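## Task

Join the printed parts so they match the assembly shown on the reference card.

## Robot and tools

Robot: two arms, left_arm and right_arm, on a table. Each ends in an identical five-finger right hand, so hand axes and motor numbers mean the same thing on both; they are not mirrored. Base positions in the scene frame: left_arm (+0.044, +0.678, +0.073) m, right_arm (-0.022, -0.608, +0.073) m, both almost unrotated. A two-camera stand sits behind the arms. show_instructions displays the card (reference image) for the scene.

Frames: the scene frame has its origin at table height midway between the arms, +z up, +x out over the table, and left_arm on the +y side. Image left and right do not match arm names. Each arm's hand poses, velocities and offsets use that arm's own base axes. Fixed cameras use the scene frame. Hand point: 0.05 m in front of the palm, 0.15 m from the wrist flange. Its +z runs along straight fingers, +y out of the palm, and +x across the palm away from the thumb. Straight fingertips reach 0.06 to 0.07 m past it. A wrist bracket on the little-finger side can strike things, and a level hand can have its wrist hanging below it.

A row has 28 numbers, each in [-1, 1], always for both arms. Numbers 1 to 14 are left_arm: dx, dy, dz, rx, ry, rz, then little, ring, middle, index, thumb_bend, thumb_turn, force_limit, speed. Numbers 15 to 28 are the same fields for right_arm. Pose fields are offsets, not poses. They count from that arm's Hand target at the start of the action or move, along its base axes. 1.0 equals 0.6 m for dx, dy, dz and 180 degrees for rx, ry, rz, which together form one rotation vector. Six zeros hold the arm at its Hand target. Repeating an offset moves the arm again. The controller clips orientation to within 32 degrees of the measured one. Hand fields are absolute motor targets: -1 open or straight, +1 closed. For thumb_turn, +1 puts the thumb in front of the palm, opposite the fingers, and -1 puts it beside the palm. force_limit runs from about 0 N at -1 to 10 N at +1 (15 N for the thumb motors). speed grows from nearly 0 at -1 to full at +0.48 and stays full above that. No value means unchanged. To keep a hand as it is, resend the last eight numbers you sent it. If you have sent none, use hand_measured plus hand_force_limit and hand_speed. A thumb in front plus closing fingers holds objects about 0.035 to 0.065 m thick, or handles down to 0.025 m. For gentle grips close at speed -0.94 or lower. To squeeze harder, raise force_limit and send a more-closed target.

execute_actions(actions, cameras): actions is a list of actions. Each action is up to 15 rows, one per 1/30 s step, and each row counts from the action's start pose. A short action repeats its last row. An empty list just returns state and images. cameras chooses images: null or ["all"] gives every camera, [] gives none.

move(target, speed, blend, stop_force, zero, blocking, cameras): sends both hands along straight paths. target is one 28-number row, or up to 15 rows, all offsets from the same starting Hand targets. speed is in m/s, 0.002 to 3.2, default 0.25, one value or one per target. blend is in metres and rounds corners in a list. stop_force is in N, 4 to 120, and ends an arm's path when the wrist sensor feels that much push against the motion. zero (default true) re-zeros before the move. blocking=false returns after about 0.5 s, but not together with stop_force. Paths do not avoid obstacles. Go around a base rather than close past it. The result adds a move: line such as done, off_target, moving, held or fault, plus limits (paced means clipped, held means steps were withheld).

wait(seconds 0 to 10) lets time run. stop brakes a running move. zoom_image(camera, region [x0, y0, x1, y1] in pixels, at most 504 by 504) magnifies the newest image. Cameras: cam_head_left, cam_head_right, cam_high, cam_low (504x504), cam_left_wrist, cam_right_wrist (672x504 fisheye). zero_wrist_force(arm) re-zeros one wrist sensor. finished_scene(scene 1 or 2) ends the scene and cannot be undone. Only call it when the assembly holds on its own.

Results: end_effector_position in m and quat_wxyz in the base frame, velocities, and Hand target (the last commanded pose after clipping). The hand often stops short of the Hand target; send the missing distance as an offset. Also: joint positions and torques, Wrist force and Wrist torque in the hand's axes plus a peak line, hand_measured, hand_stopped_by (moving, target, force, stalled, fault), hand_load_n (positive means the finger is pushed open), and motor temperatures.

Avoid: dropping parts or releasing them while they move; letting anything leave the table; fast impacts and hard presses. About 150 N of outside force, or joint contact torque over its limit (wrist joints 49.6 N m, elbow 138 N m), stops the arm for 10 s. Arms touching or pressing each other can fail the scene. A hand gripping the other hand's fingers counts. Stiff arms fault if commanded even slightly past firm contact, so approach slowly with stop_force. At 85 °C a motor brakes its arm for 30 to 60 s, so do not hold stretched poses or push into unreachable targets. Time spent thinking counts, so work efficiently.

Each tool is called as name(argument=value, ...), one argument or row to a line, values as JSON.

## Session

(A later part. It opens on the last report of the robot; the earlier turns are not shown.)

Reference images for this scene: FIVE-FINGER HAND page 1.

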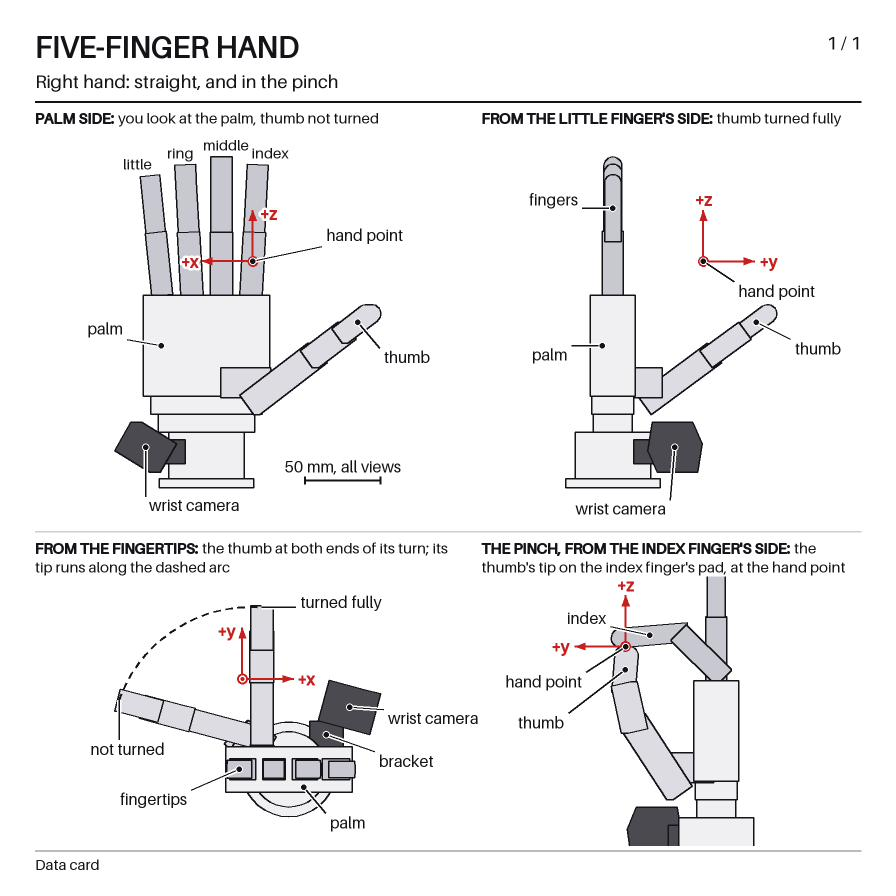

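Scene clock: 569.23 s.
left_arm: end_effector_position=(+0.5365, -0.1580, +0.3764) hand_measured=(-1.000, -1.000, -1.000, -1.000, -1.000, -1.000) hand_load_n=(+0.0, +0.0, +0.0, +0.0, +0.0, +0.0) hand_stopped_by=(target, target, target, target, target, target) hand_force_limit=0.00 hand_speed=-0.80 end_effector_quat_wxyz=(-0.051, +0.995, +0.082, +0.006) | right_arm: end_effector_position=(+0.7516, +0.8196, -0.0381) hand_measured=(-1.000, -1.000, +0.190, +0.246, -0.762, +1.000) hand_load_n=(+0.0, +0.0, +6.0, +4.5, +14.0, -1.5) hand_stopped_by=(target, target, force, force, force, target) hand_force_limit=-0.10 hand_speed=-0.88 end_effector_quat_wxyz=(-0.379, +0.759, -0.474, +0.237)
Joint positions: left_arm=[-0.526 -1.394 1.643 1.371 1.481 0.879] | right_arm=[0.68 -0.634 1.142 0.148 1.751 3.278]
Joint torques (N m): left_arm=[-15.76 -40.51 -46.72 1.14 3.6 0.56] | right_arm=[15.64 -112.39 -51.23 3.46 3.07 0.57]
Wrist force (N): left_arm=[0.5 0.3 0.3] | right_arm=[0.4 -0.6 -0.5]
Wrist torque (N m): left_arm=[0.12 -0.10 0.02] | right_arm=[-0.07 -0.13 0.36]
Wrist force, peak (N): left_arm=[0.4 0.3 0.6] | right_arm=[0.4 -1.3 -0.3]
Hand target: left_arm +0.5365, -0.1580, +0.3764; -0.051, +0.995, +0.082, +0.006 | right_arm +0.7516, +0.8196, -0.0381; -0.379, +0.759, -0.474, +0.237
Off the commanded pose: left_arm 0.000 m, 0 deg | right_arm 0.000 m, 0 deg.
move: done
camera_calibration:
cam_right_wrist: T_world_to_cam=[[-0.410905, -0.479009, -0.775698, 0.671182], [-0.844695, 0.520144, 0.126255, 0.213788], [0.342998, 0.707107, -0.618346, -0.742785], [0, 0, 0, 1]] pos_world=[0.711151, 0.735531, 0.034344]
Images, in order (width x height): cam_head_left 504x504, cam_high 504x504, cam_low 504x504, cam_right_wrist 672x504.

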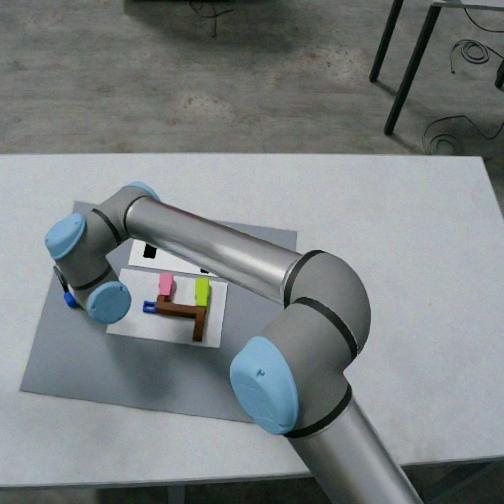

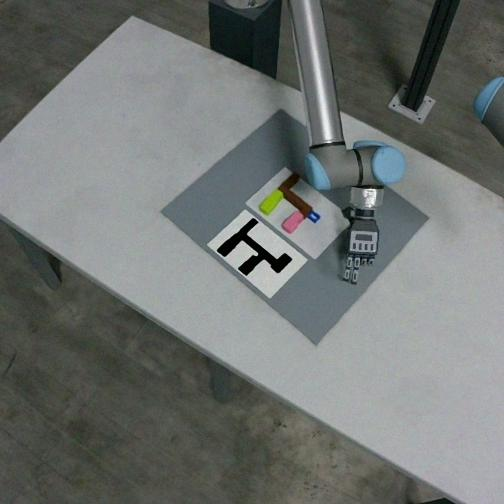

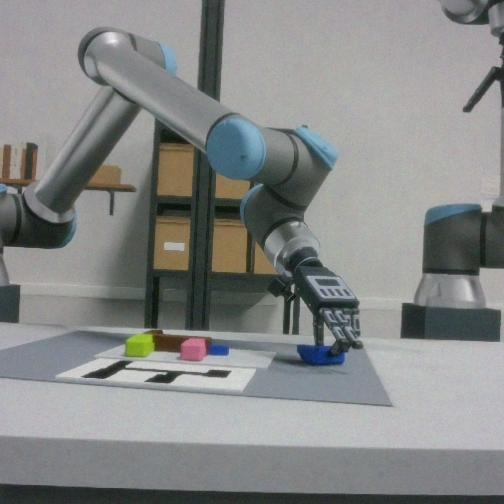

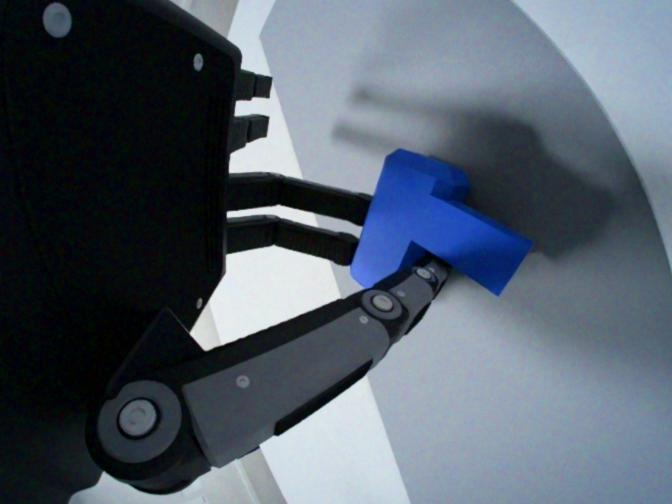

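move(
  target=[
    [0,0,0,0,0,0,-1,-1,-1,-1,-1,-1,0,-0.8,0,0,0.13,0,0,0,-1,-1,0.5,0.5,0,1,-0.1,-0.88],
    [0,0,0,0,0,0,-1,-1,-1,-1,-1,-1,0,-0.8,-0.1235,-0.223,0.13,0,0,0.282,-1,-1,0.5,0.5,0,1,-0.1,-0.88],
    [0,0,0,0,0,0,-1,-1,-1,-1,-1,-1,0,-0.8,-0.1235,-0.223,0.057,0,0,0.282,-1,-1,0.5,0.5,0,1,-0.1,-0.88],
  ],
  speed=0.22,
  blend=[0.02,0.02,0],
)

Scene clock: 600.00 s.
left_arm: end_effector_position=(+0.5365, -0.1580, +0.3764) hand_measured=(-1.000, -1.000, -1.000, -1.000, -1.000, -1.000) hand_load_n=(+0.0, +0.0, +0.0, +0.0, +0.0, +0.0) hand_stopped_by=(target, target, target, target, target, target) hand_force_limit=0.00 hand_speed=-0.80 end_effector_quat_wxyz=(-0.051, +0.995, +0.082, +0.006) | right_arm: end_effector_position=(+0.6774, +0.6858, -0.0039) hand_measured=(-1.000, -1.000, +0.190, +0.246, -0.762, +1.000) hand_load_n=(+0.0, +0.0, +6.0, +4.5, +14.0, -1.0) hand_stopped_by=(target, target, force, force, force, target) hand_force_limit=-0.10 hand_speed=-0.88 end_effector_quat_wxyz=(-0.444, +0.889, -0.103, +0.052)
Joint positions: left_arm=[-0.526 -1.394 1.643 1.371 1.481 0.879] | right_arm=[0.439 -0.768 1.373 0.274 0.893 2.493]
Joint torques (N m): left_arm=[-15.4 -40.49 -47.24 1.04 3.61 0.39] | right_arm=[14.45 -84.87 -50.2 1.66 0.71 -1.17]
Wrist force (N): left_arm=[0.2 0.0 0.3] | right_arm=[0.7 0.2 0.5]
Wrist torque (N m): left_arm=[0.09 -0.05 -0.01] | right_arm=[0.03 -0.29 0.01]
Wrist force, peak (N): left_arm=[0.8 0.2 0.3] | right_arm=[0.9 2.3 1.9]
Hand target: left_arm +0.5365, -0.1580, +0.3764; -0.051, +0.995, +0.082, +0.006 | right_arm +0.6775, +0.6858, -0.0039; -0.444, +0.889, -0.103, +0.052
Off the commanded pose: left_arm 0.000 m, 0 deg | right_arm 0.000 m, 0 deg.
move: done
camera_calibration:
cam_left_wrist: T_world_to_cam=[[0.411441, -0.906558, -0.0941705, -0.328825], [-0.768969, -0.400737, 0.498093, 0.155218], [-0.489288, -0.132522, -0.861995, 0.674743], [0, 0, 0, 1]] pos_world=[0.584794, -0.146479, 0.473346]
cam_right_wrist: T_world_to_cam=[[0.110869, -0.621372, -0.775632, 0.347241], [-0.937197, -0.32507, 0.126456, 0.858762], [-0.330711, 0.7129, -0.618388, -0.149083], [0, 0, 0, 1]] pos_world=[0.717027, 0.601205, 0.0685441]

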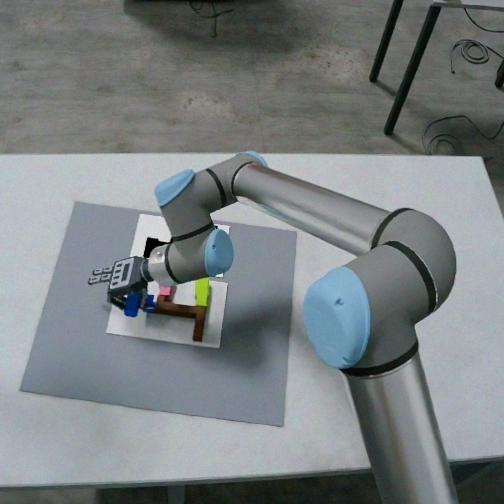

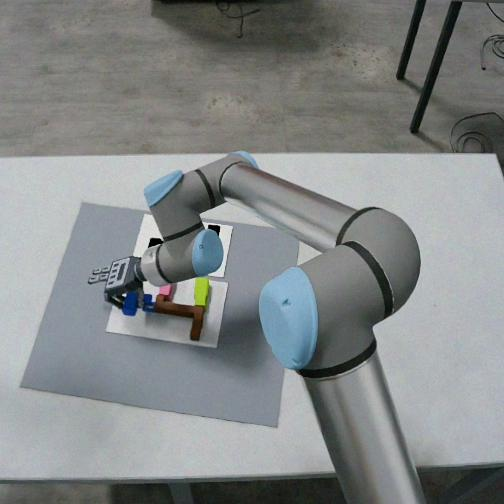

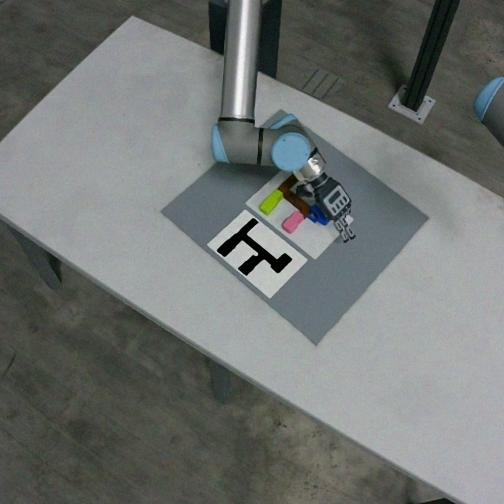

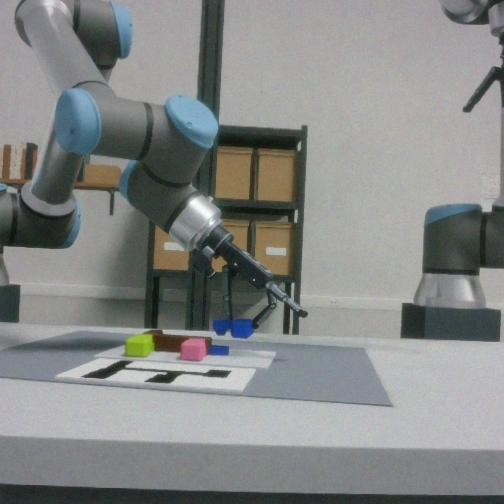

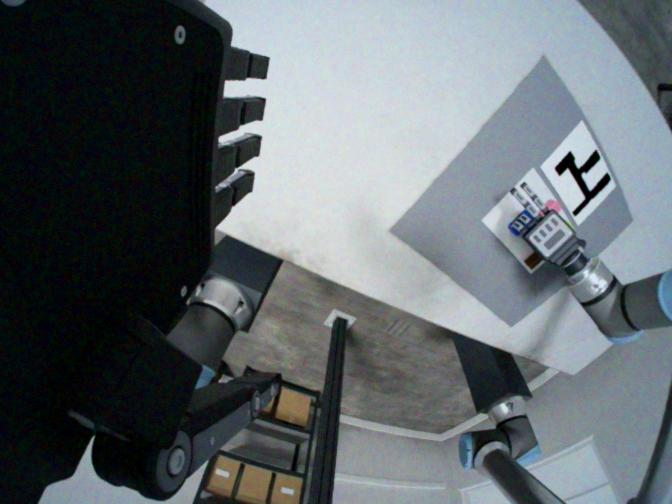

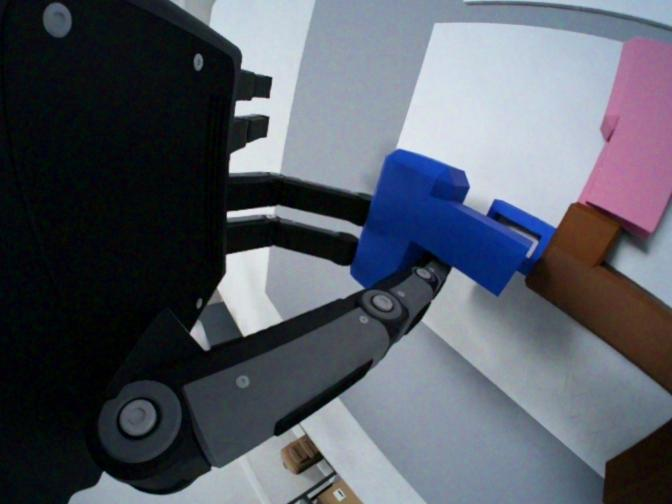

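zoom_image(
  camera="cam_right_wrist",
  region=[380, 140, 632, 329],
)

zoom_image(
  camera="cam_head_left",
  region=[90, 250, 218, 350],
)

zoom_image(
  camera="cam_head_right",
  region=[90, 250, 218, 350],
)

zoom_image(
  camera="cam_low",
  region=[120, 280, 320, 400],
)

Scaled by 2.000 from the camera's 672x504 image, which has a finer 960x720 frame.

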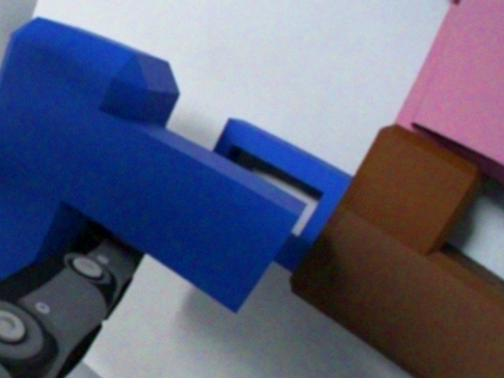

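Scaled by 3.938 from the camera's 504x504 image, which has a finer 720x720 frame.

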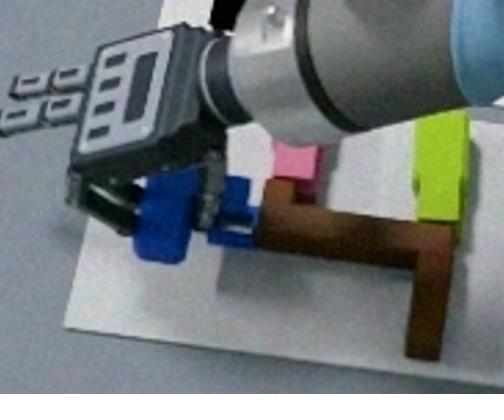

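Scaled by 3.938 from the camera's 504x504 image, which has a finer 720x720 frame.

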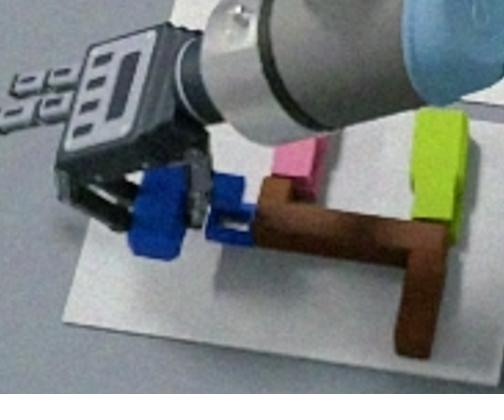

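Scaled by 2.520 from the camera's 504x504 image, which has a finer 720x720 frame.

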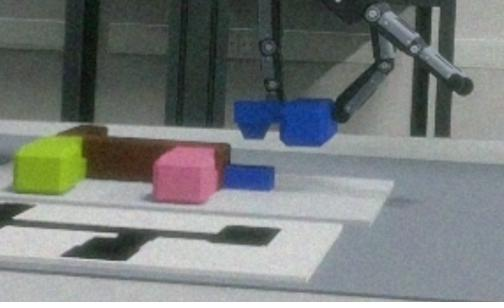

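move(
  target=[0,0,0,0,0,0,-1,-1,-1,-1,-1,-1,0,-0.8,0,0,-0.05,0,0,0,-1,-1,0.5,0.5,0,1,-0.1,-0.88],
  speed=0.03,
  stop_force=5,
)

Scene clock: 654.40 s.
left_arm: end_effector_position=(+0.5365, -0.1580, +0.3764) hand_measured=(-1.000, -1.000, -1.000, -1.000, -1.000, -1.000) hand_load_n=(+0.0, +0.0, +0.0, -0.5, +0.0, +0.0) hand_stopped_by=(target, target, target, target, target, target) hand_force_limit=0.00 hand_speed=-0.80 end_effector_quat_wxyz=(-0.051, +0.995, +0.082, +0.006) | right_arm: end_effector_position=(+0.6775, +0.6858, -0.0342) hand_measured=(-1.000, -1.000, +0.190, +0.246, -0.762, +1.000) hand_load_n=(+0.0, +0.0, +7.5, +3.5, +12.0, -1.0) hand_stopped_by=(target, target, force, force, force, target) hand_force_limit=-0.10 hand_speed=-0.88 end_effector_quat_wxyz=(-0.444, +0.889, -0.103, +0.052)
Joint positions: left_arm=[-0.526 -1.394 1.643 1.371 1.481 0.879] | right_arm=[0.439 -0.738 1.38 0.237 0.893 2.493]
Joint torques (N m): left_arm=[-15.51 -39.43 -47.11 1.02 3.68 0.55] | right_arm=[13.63 -81.77 -21.15 1.01 -3.77 -1.81]
Wrist force (N): left_arm=[0.2 0.2 0.2] | right_arm=[1.3 -4.0 -3.1]
Wrist torque (N m): left_arm=[0.12 -0.05 -0.01] | right_arm=[-0.22 -0.22 -0.03]
Wrist force, peak (N): left_arm=[0.4 0.3 0.9] | right_arm=[1.3 -4.0 -3.3]
Hand target: left_arm +0.5365, -0.1580, +0.3764; -0.051, +0.995, +0.082, +0.006 | right_arm +0.6775, +0.6858, -0.0341; -0.444, +0.889, -0.103, +0.052
Off the commanded pose: left_arm 0.000 m, 0 deg | right_arm 0.000 m, 0 deg.
move: contact (right_arm)
camera_calibration:
cam_left_wrist: T_world_to_cam=[[0.411441, -0.906558, -0.0941705, -0.328825], [-0.768969, -0.400737, 0.498093, 0.155218], [-0.489288, -0.132522, -0.861995, 0.674743], [0, 0, 0, 1]] pos_world=[0.584794, -0.146479, 0.473346]
cam_right_wrist: T_world_to_cam=[[0.111053, -0.621258, -0.775697, 0.323603], [-0.937183, -0.325184, 0.126269, 0.862692], [-0.33069, 0.712947, -0.618345, -0.167937], [0, 0, 0, 1]] pos_world=[0.717028, 0.601305, 0.038244]

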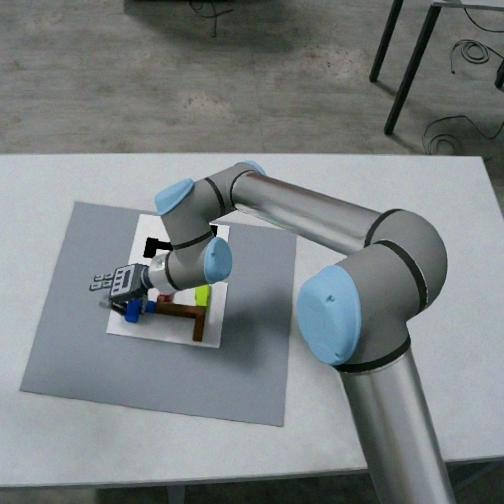

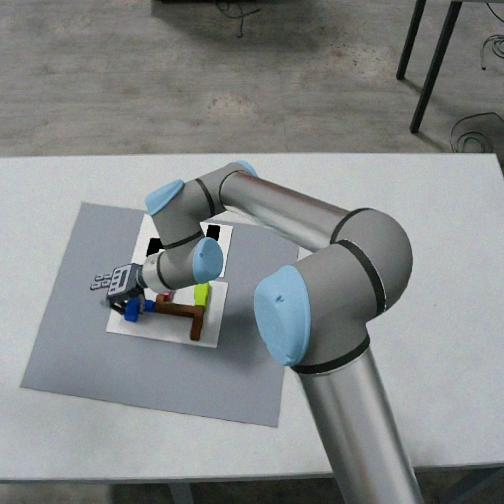

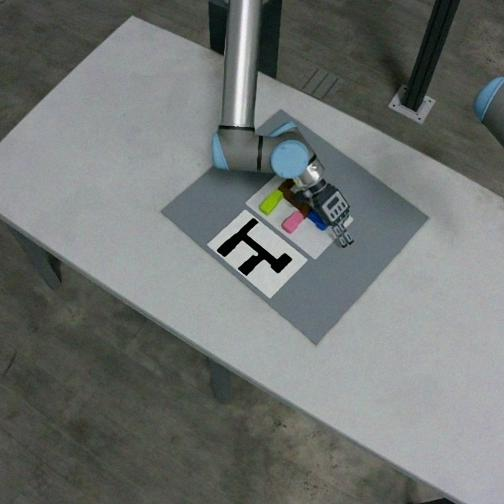

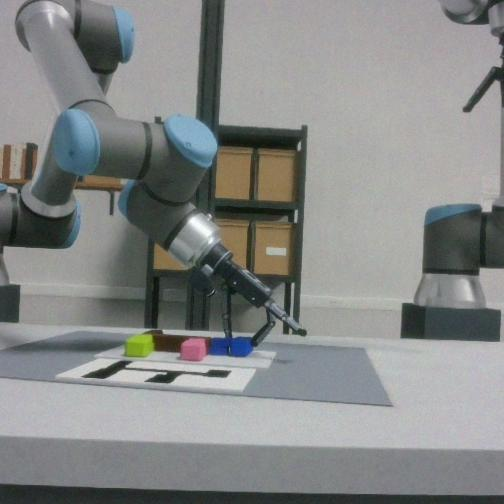

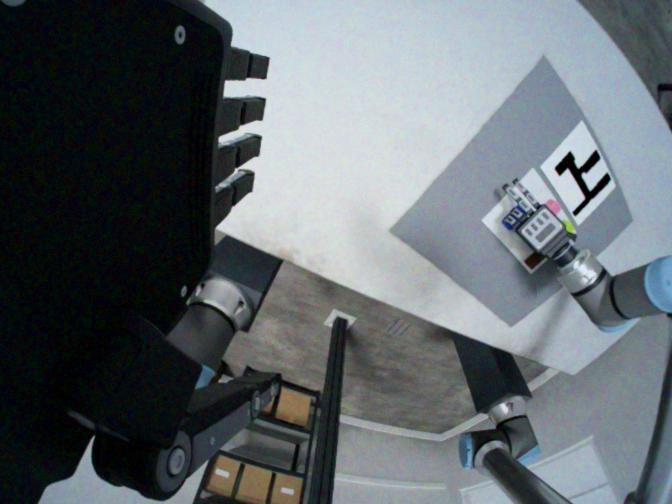

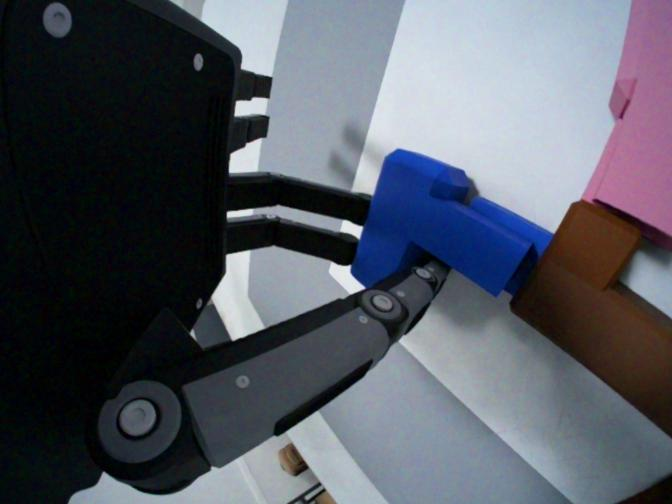

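zoom_image(
  camera="cam_right_wrist",
  region=[380, 140, 632, 329],
)

zoom_image(
  camera="cam_low",
  region=[120, 280, 320, 400],
)

zoom_image(
  camera="cam_head_left",
  region=[90, 250, 218, 350],
)

Scaled by 2.000 from the camera's 672x504 image, which has a finer 960x720 frame.

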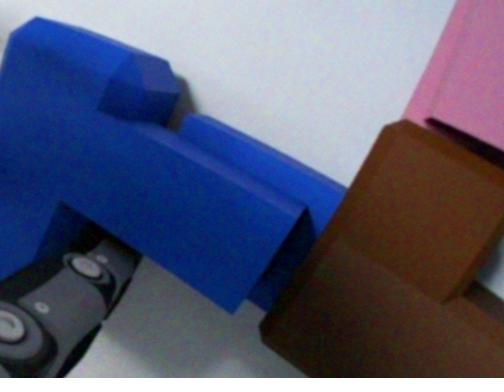

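Scaled by 2.520 from the camera's 504x504 image, which has a finer 720x720 frame.

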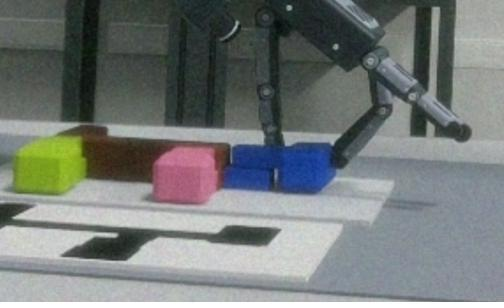

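Scaled by 3.938 from the camera's 504x504 image, which has a finer 720x720 frame.

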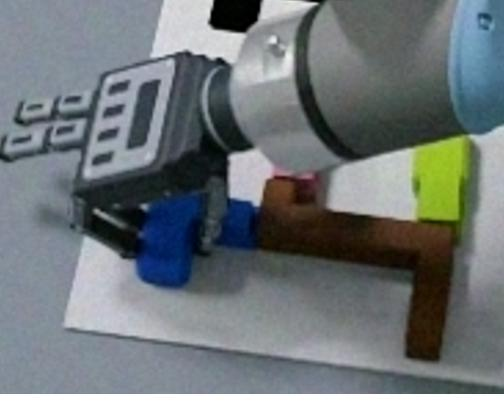

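move(
  target=[0,0,0,0,0,0,-1,-1,-1,-1,-1,-1,0,-0.8,0,0,0,0,0,0,-1,-1,-0.3,-0.3,-1,1,-0.4,-0.7],
  cameras=[],
)

move(
  target=[
    [0,0,0,0,0,0,-1,-1,-1,-1,-1,-1,0,-0.8,0,0,0.15,0,0,0,-1,-1,-0.3,-0.3,-1,1,-0.4,-0.7],
    [0,0,0,0,0,0,-1,-1,-1,-1,-1,-1,0,-0.8,-0.2,-0.6,0.3,0,0,0,-1,-1,-0.3,-0.3,-1,1,-0.4,-0.7],
  ],
  speed=[0.1,0.35],
  blend=0.02,
  cameras=["cam_high","cam_low","cam_head_left"],
)

zoom_image(
  camera="cam_head_left",
  region=[90, 210, 250, 360],
)

zoom_image(
  camera="cam_low",
  region=[120, 280, 320, 400],
)

Scene clock: 680.27 s.
left_arm: end_effector_position=(+0.5365, -0.1580, +0.3764) hand_measured=(-1.000, -1.000, -1.000, -1.000, -1.000, -1.000) hand_load_n=(+0.0, +0.0, -0.5, +0.0, +0.0, +0.0) hand_stopped_by=(target, target, target, target, target, target) hand_force_limit=0.00 hand_speed=-0.80 end_effector_quat_wxyz=(-0.051, +0.995, +0.082, +0.006) | right_arm: end_effector_position=(+0.6775, +0.6858, -0.0342) hand_measured=(-1.000, -1.000, -0.300, -0.300, -1.000, +1.000) hand_load_n=(+0.0, +0.0, +0.0, +0.0, +0.0, +0.0) hand_stopped_by=(target, target, target, target, target, target) hand_force_limit=-0.40 hand_speed=-0.70 end_effector_quat_wxyz=(-0.444, +0.889, -0.103, +0.052)
Joint positions: left_arm=[-0.526 -1.394 1.643 1.371 1.481 0.879] | right_arm=[0.439 -0.738 1.38 0.237 0.893 2.493]
Joint torques (N m): left_arm=[-15.18 -39.44 -47.35 1.09 3.77 0.76] | right_arm=[12.17 -98.04 -22.54 2.98 -3.75 -1.78]
Wrist force (N): left_arm=[0.3 0.0 0.2] | right_arm=[0.5 0.1 0.6]
Wrist torque (N m): left_arm=[0.10 -0.06 0.00] | right_arm=[0.02 -0.25 -0.01]
Wrist force, peak (N): left_arm=[0.5 0.5 0.5] | right_arm=[1.4 -4.2 -3.3]
Hand target: left_arm +0.5365, -0.1580, +0.3764; -0.051, +0.995, +0.082, +0.006 | right_arm +0.6775, +0.6858, -0.0341; -0.444, +0.889, -0.103, +0.052
Off the commanded pose: left_arm 0.000 m, 0 deg | right_arm 0.000 m, 0 deg.
move: done
No camera images: "cameras" was empty.

Scene clock: 682.80 s.
left_arm: end_effector_position=(+0.5365, -0.1580, +0.3764) hand_measured=(-1.000, -1.000, -1.000, -1.000, -1.000, -1.000) hand_load_n=(+0.0, +0.0, +0.0, +0.0, +0.0, +0.0) hand_stopped_by=(target, target, target, target, target, target) hand_force_limit=0.00 hand_speed=-0.80 end_effector_quat_wxyz=(-0.051, +0.995, +0.082, +0.006) | right_arm: end_effector_position=(+0.5575, +0.3259, +0.1458) hand_measured=(-1.000, -1.000, -0.300, -0.300, -1.000, +1.000) hand_load_n=(+0.0, +0.0, +0.0, +0.0, +0.0, +0.0) hand_stopped_by=(target, target, target, target, target, target) hand_force_limit=-0.40 hand_speed=-0.70 end_effector_quat_wxyz=(-0.444, +0.889, -0.103, +0.052) end_effector_velocity=(-0.001, -0.001, -0.001) end_effector_angular_velocity=(-0.002, +0.000, +0.001)
Joint positions: left_arm=[-0.526 -1.394 1.643 1.371 1.481 0.879] | right_arm=[-0.052 -1.204 1.909 0.633 0.665 1.862]
Joint velocities: left_arm=[within noise] | right_arm=[-0.002 0 0.002 0.001 0.001 -0.005]
Joint torques (N m): left_arm=[-14.58 -41.58 -46.9 1.28 3.62 0.94] | right_arm=[-9.75 -63.56 -36.79 4.81 2.07 -2.41]
Wrist force (N): left_arm=[0.1 0.5 0.3] | right_arm=[0.4 0.1 0.1]
Wrist torque (N m): left_arm=[0.16 -0.04 0.00] | right_arm=[0.04 -0.19 0.01]
Wrist force, peak (N): left_arm=[0.5 0.2 0.6] | right_arm=[1.1 -2.1 2.6]
Hand target: left_arm +0.5365, -0.1580, +0.3764; -0.051, +0.995, +0.082, +0.006 | right_arm +0.5575, +0.3258, +0.1459; -0.444, +0.889, -0.103, +0.052
Off the commanded pose: left_arm 0.000 m, 0 deg | right_arm 0.000 m, 0 deg.
move: done
Images, in order (width x height): cam_head_left 504x504, cam_high 504x504, cam_low 504x504.

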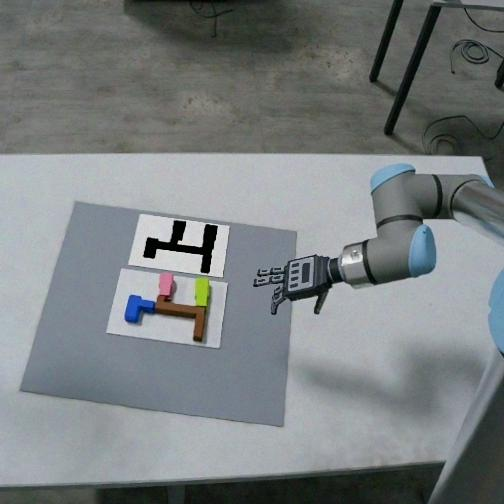

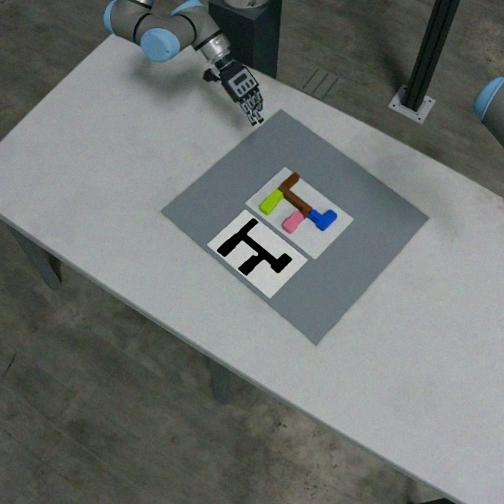

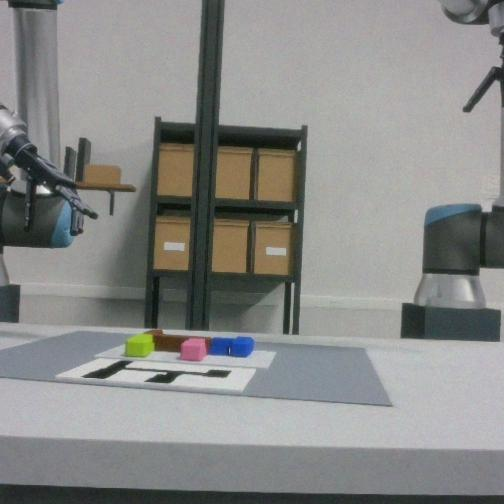

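Scaled by 3.150 from the camera's 504x504 image, which has a finer 720x720 frame.

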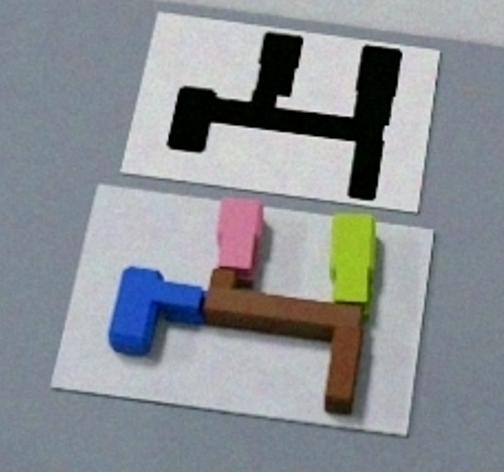

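Scaled by 2.520 from the camera's 504x504 image, which has a finer 720x720 frame.

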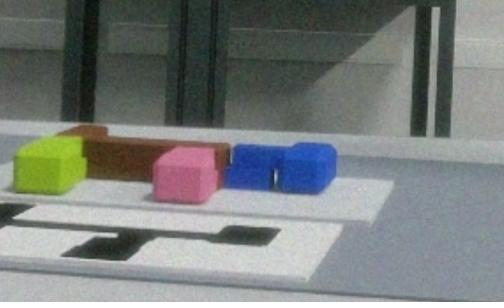

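finished_scene(
  scene=2,
)

The scene is finished: the task was done.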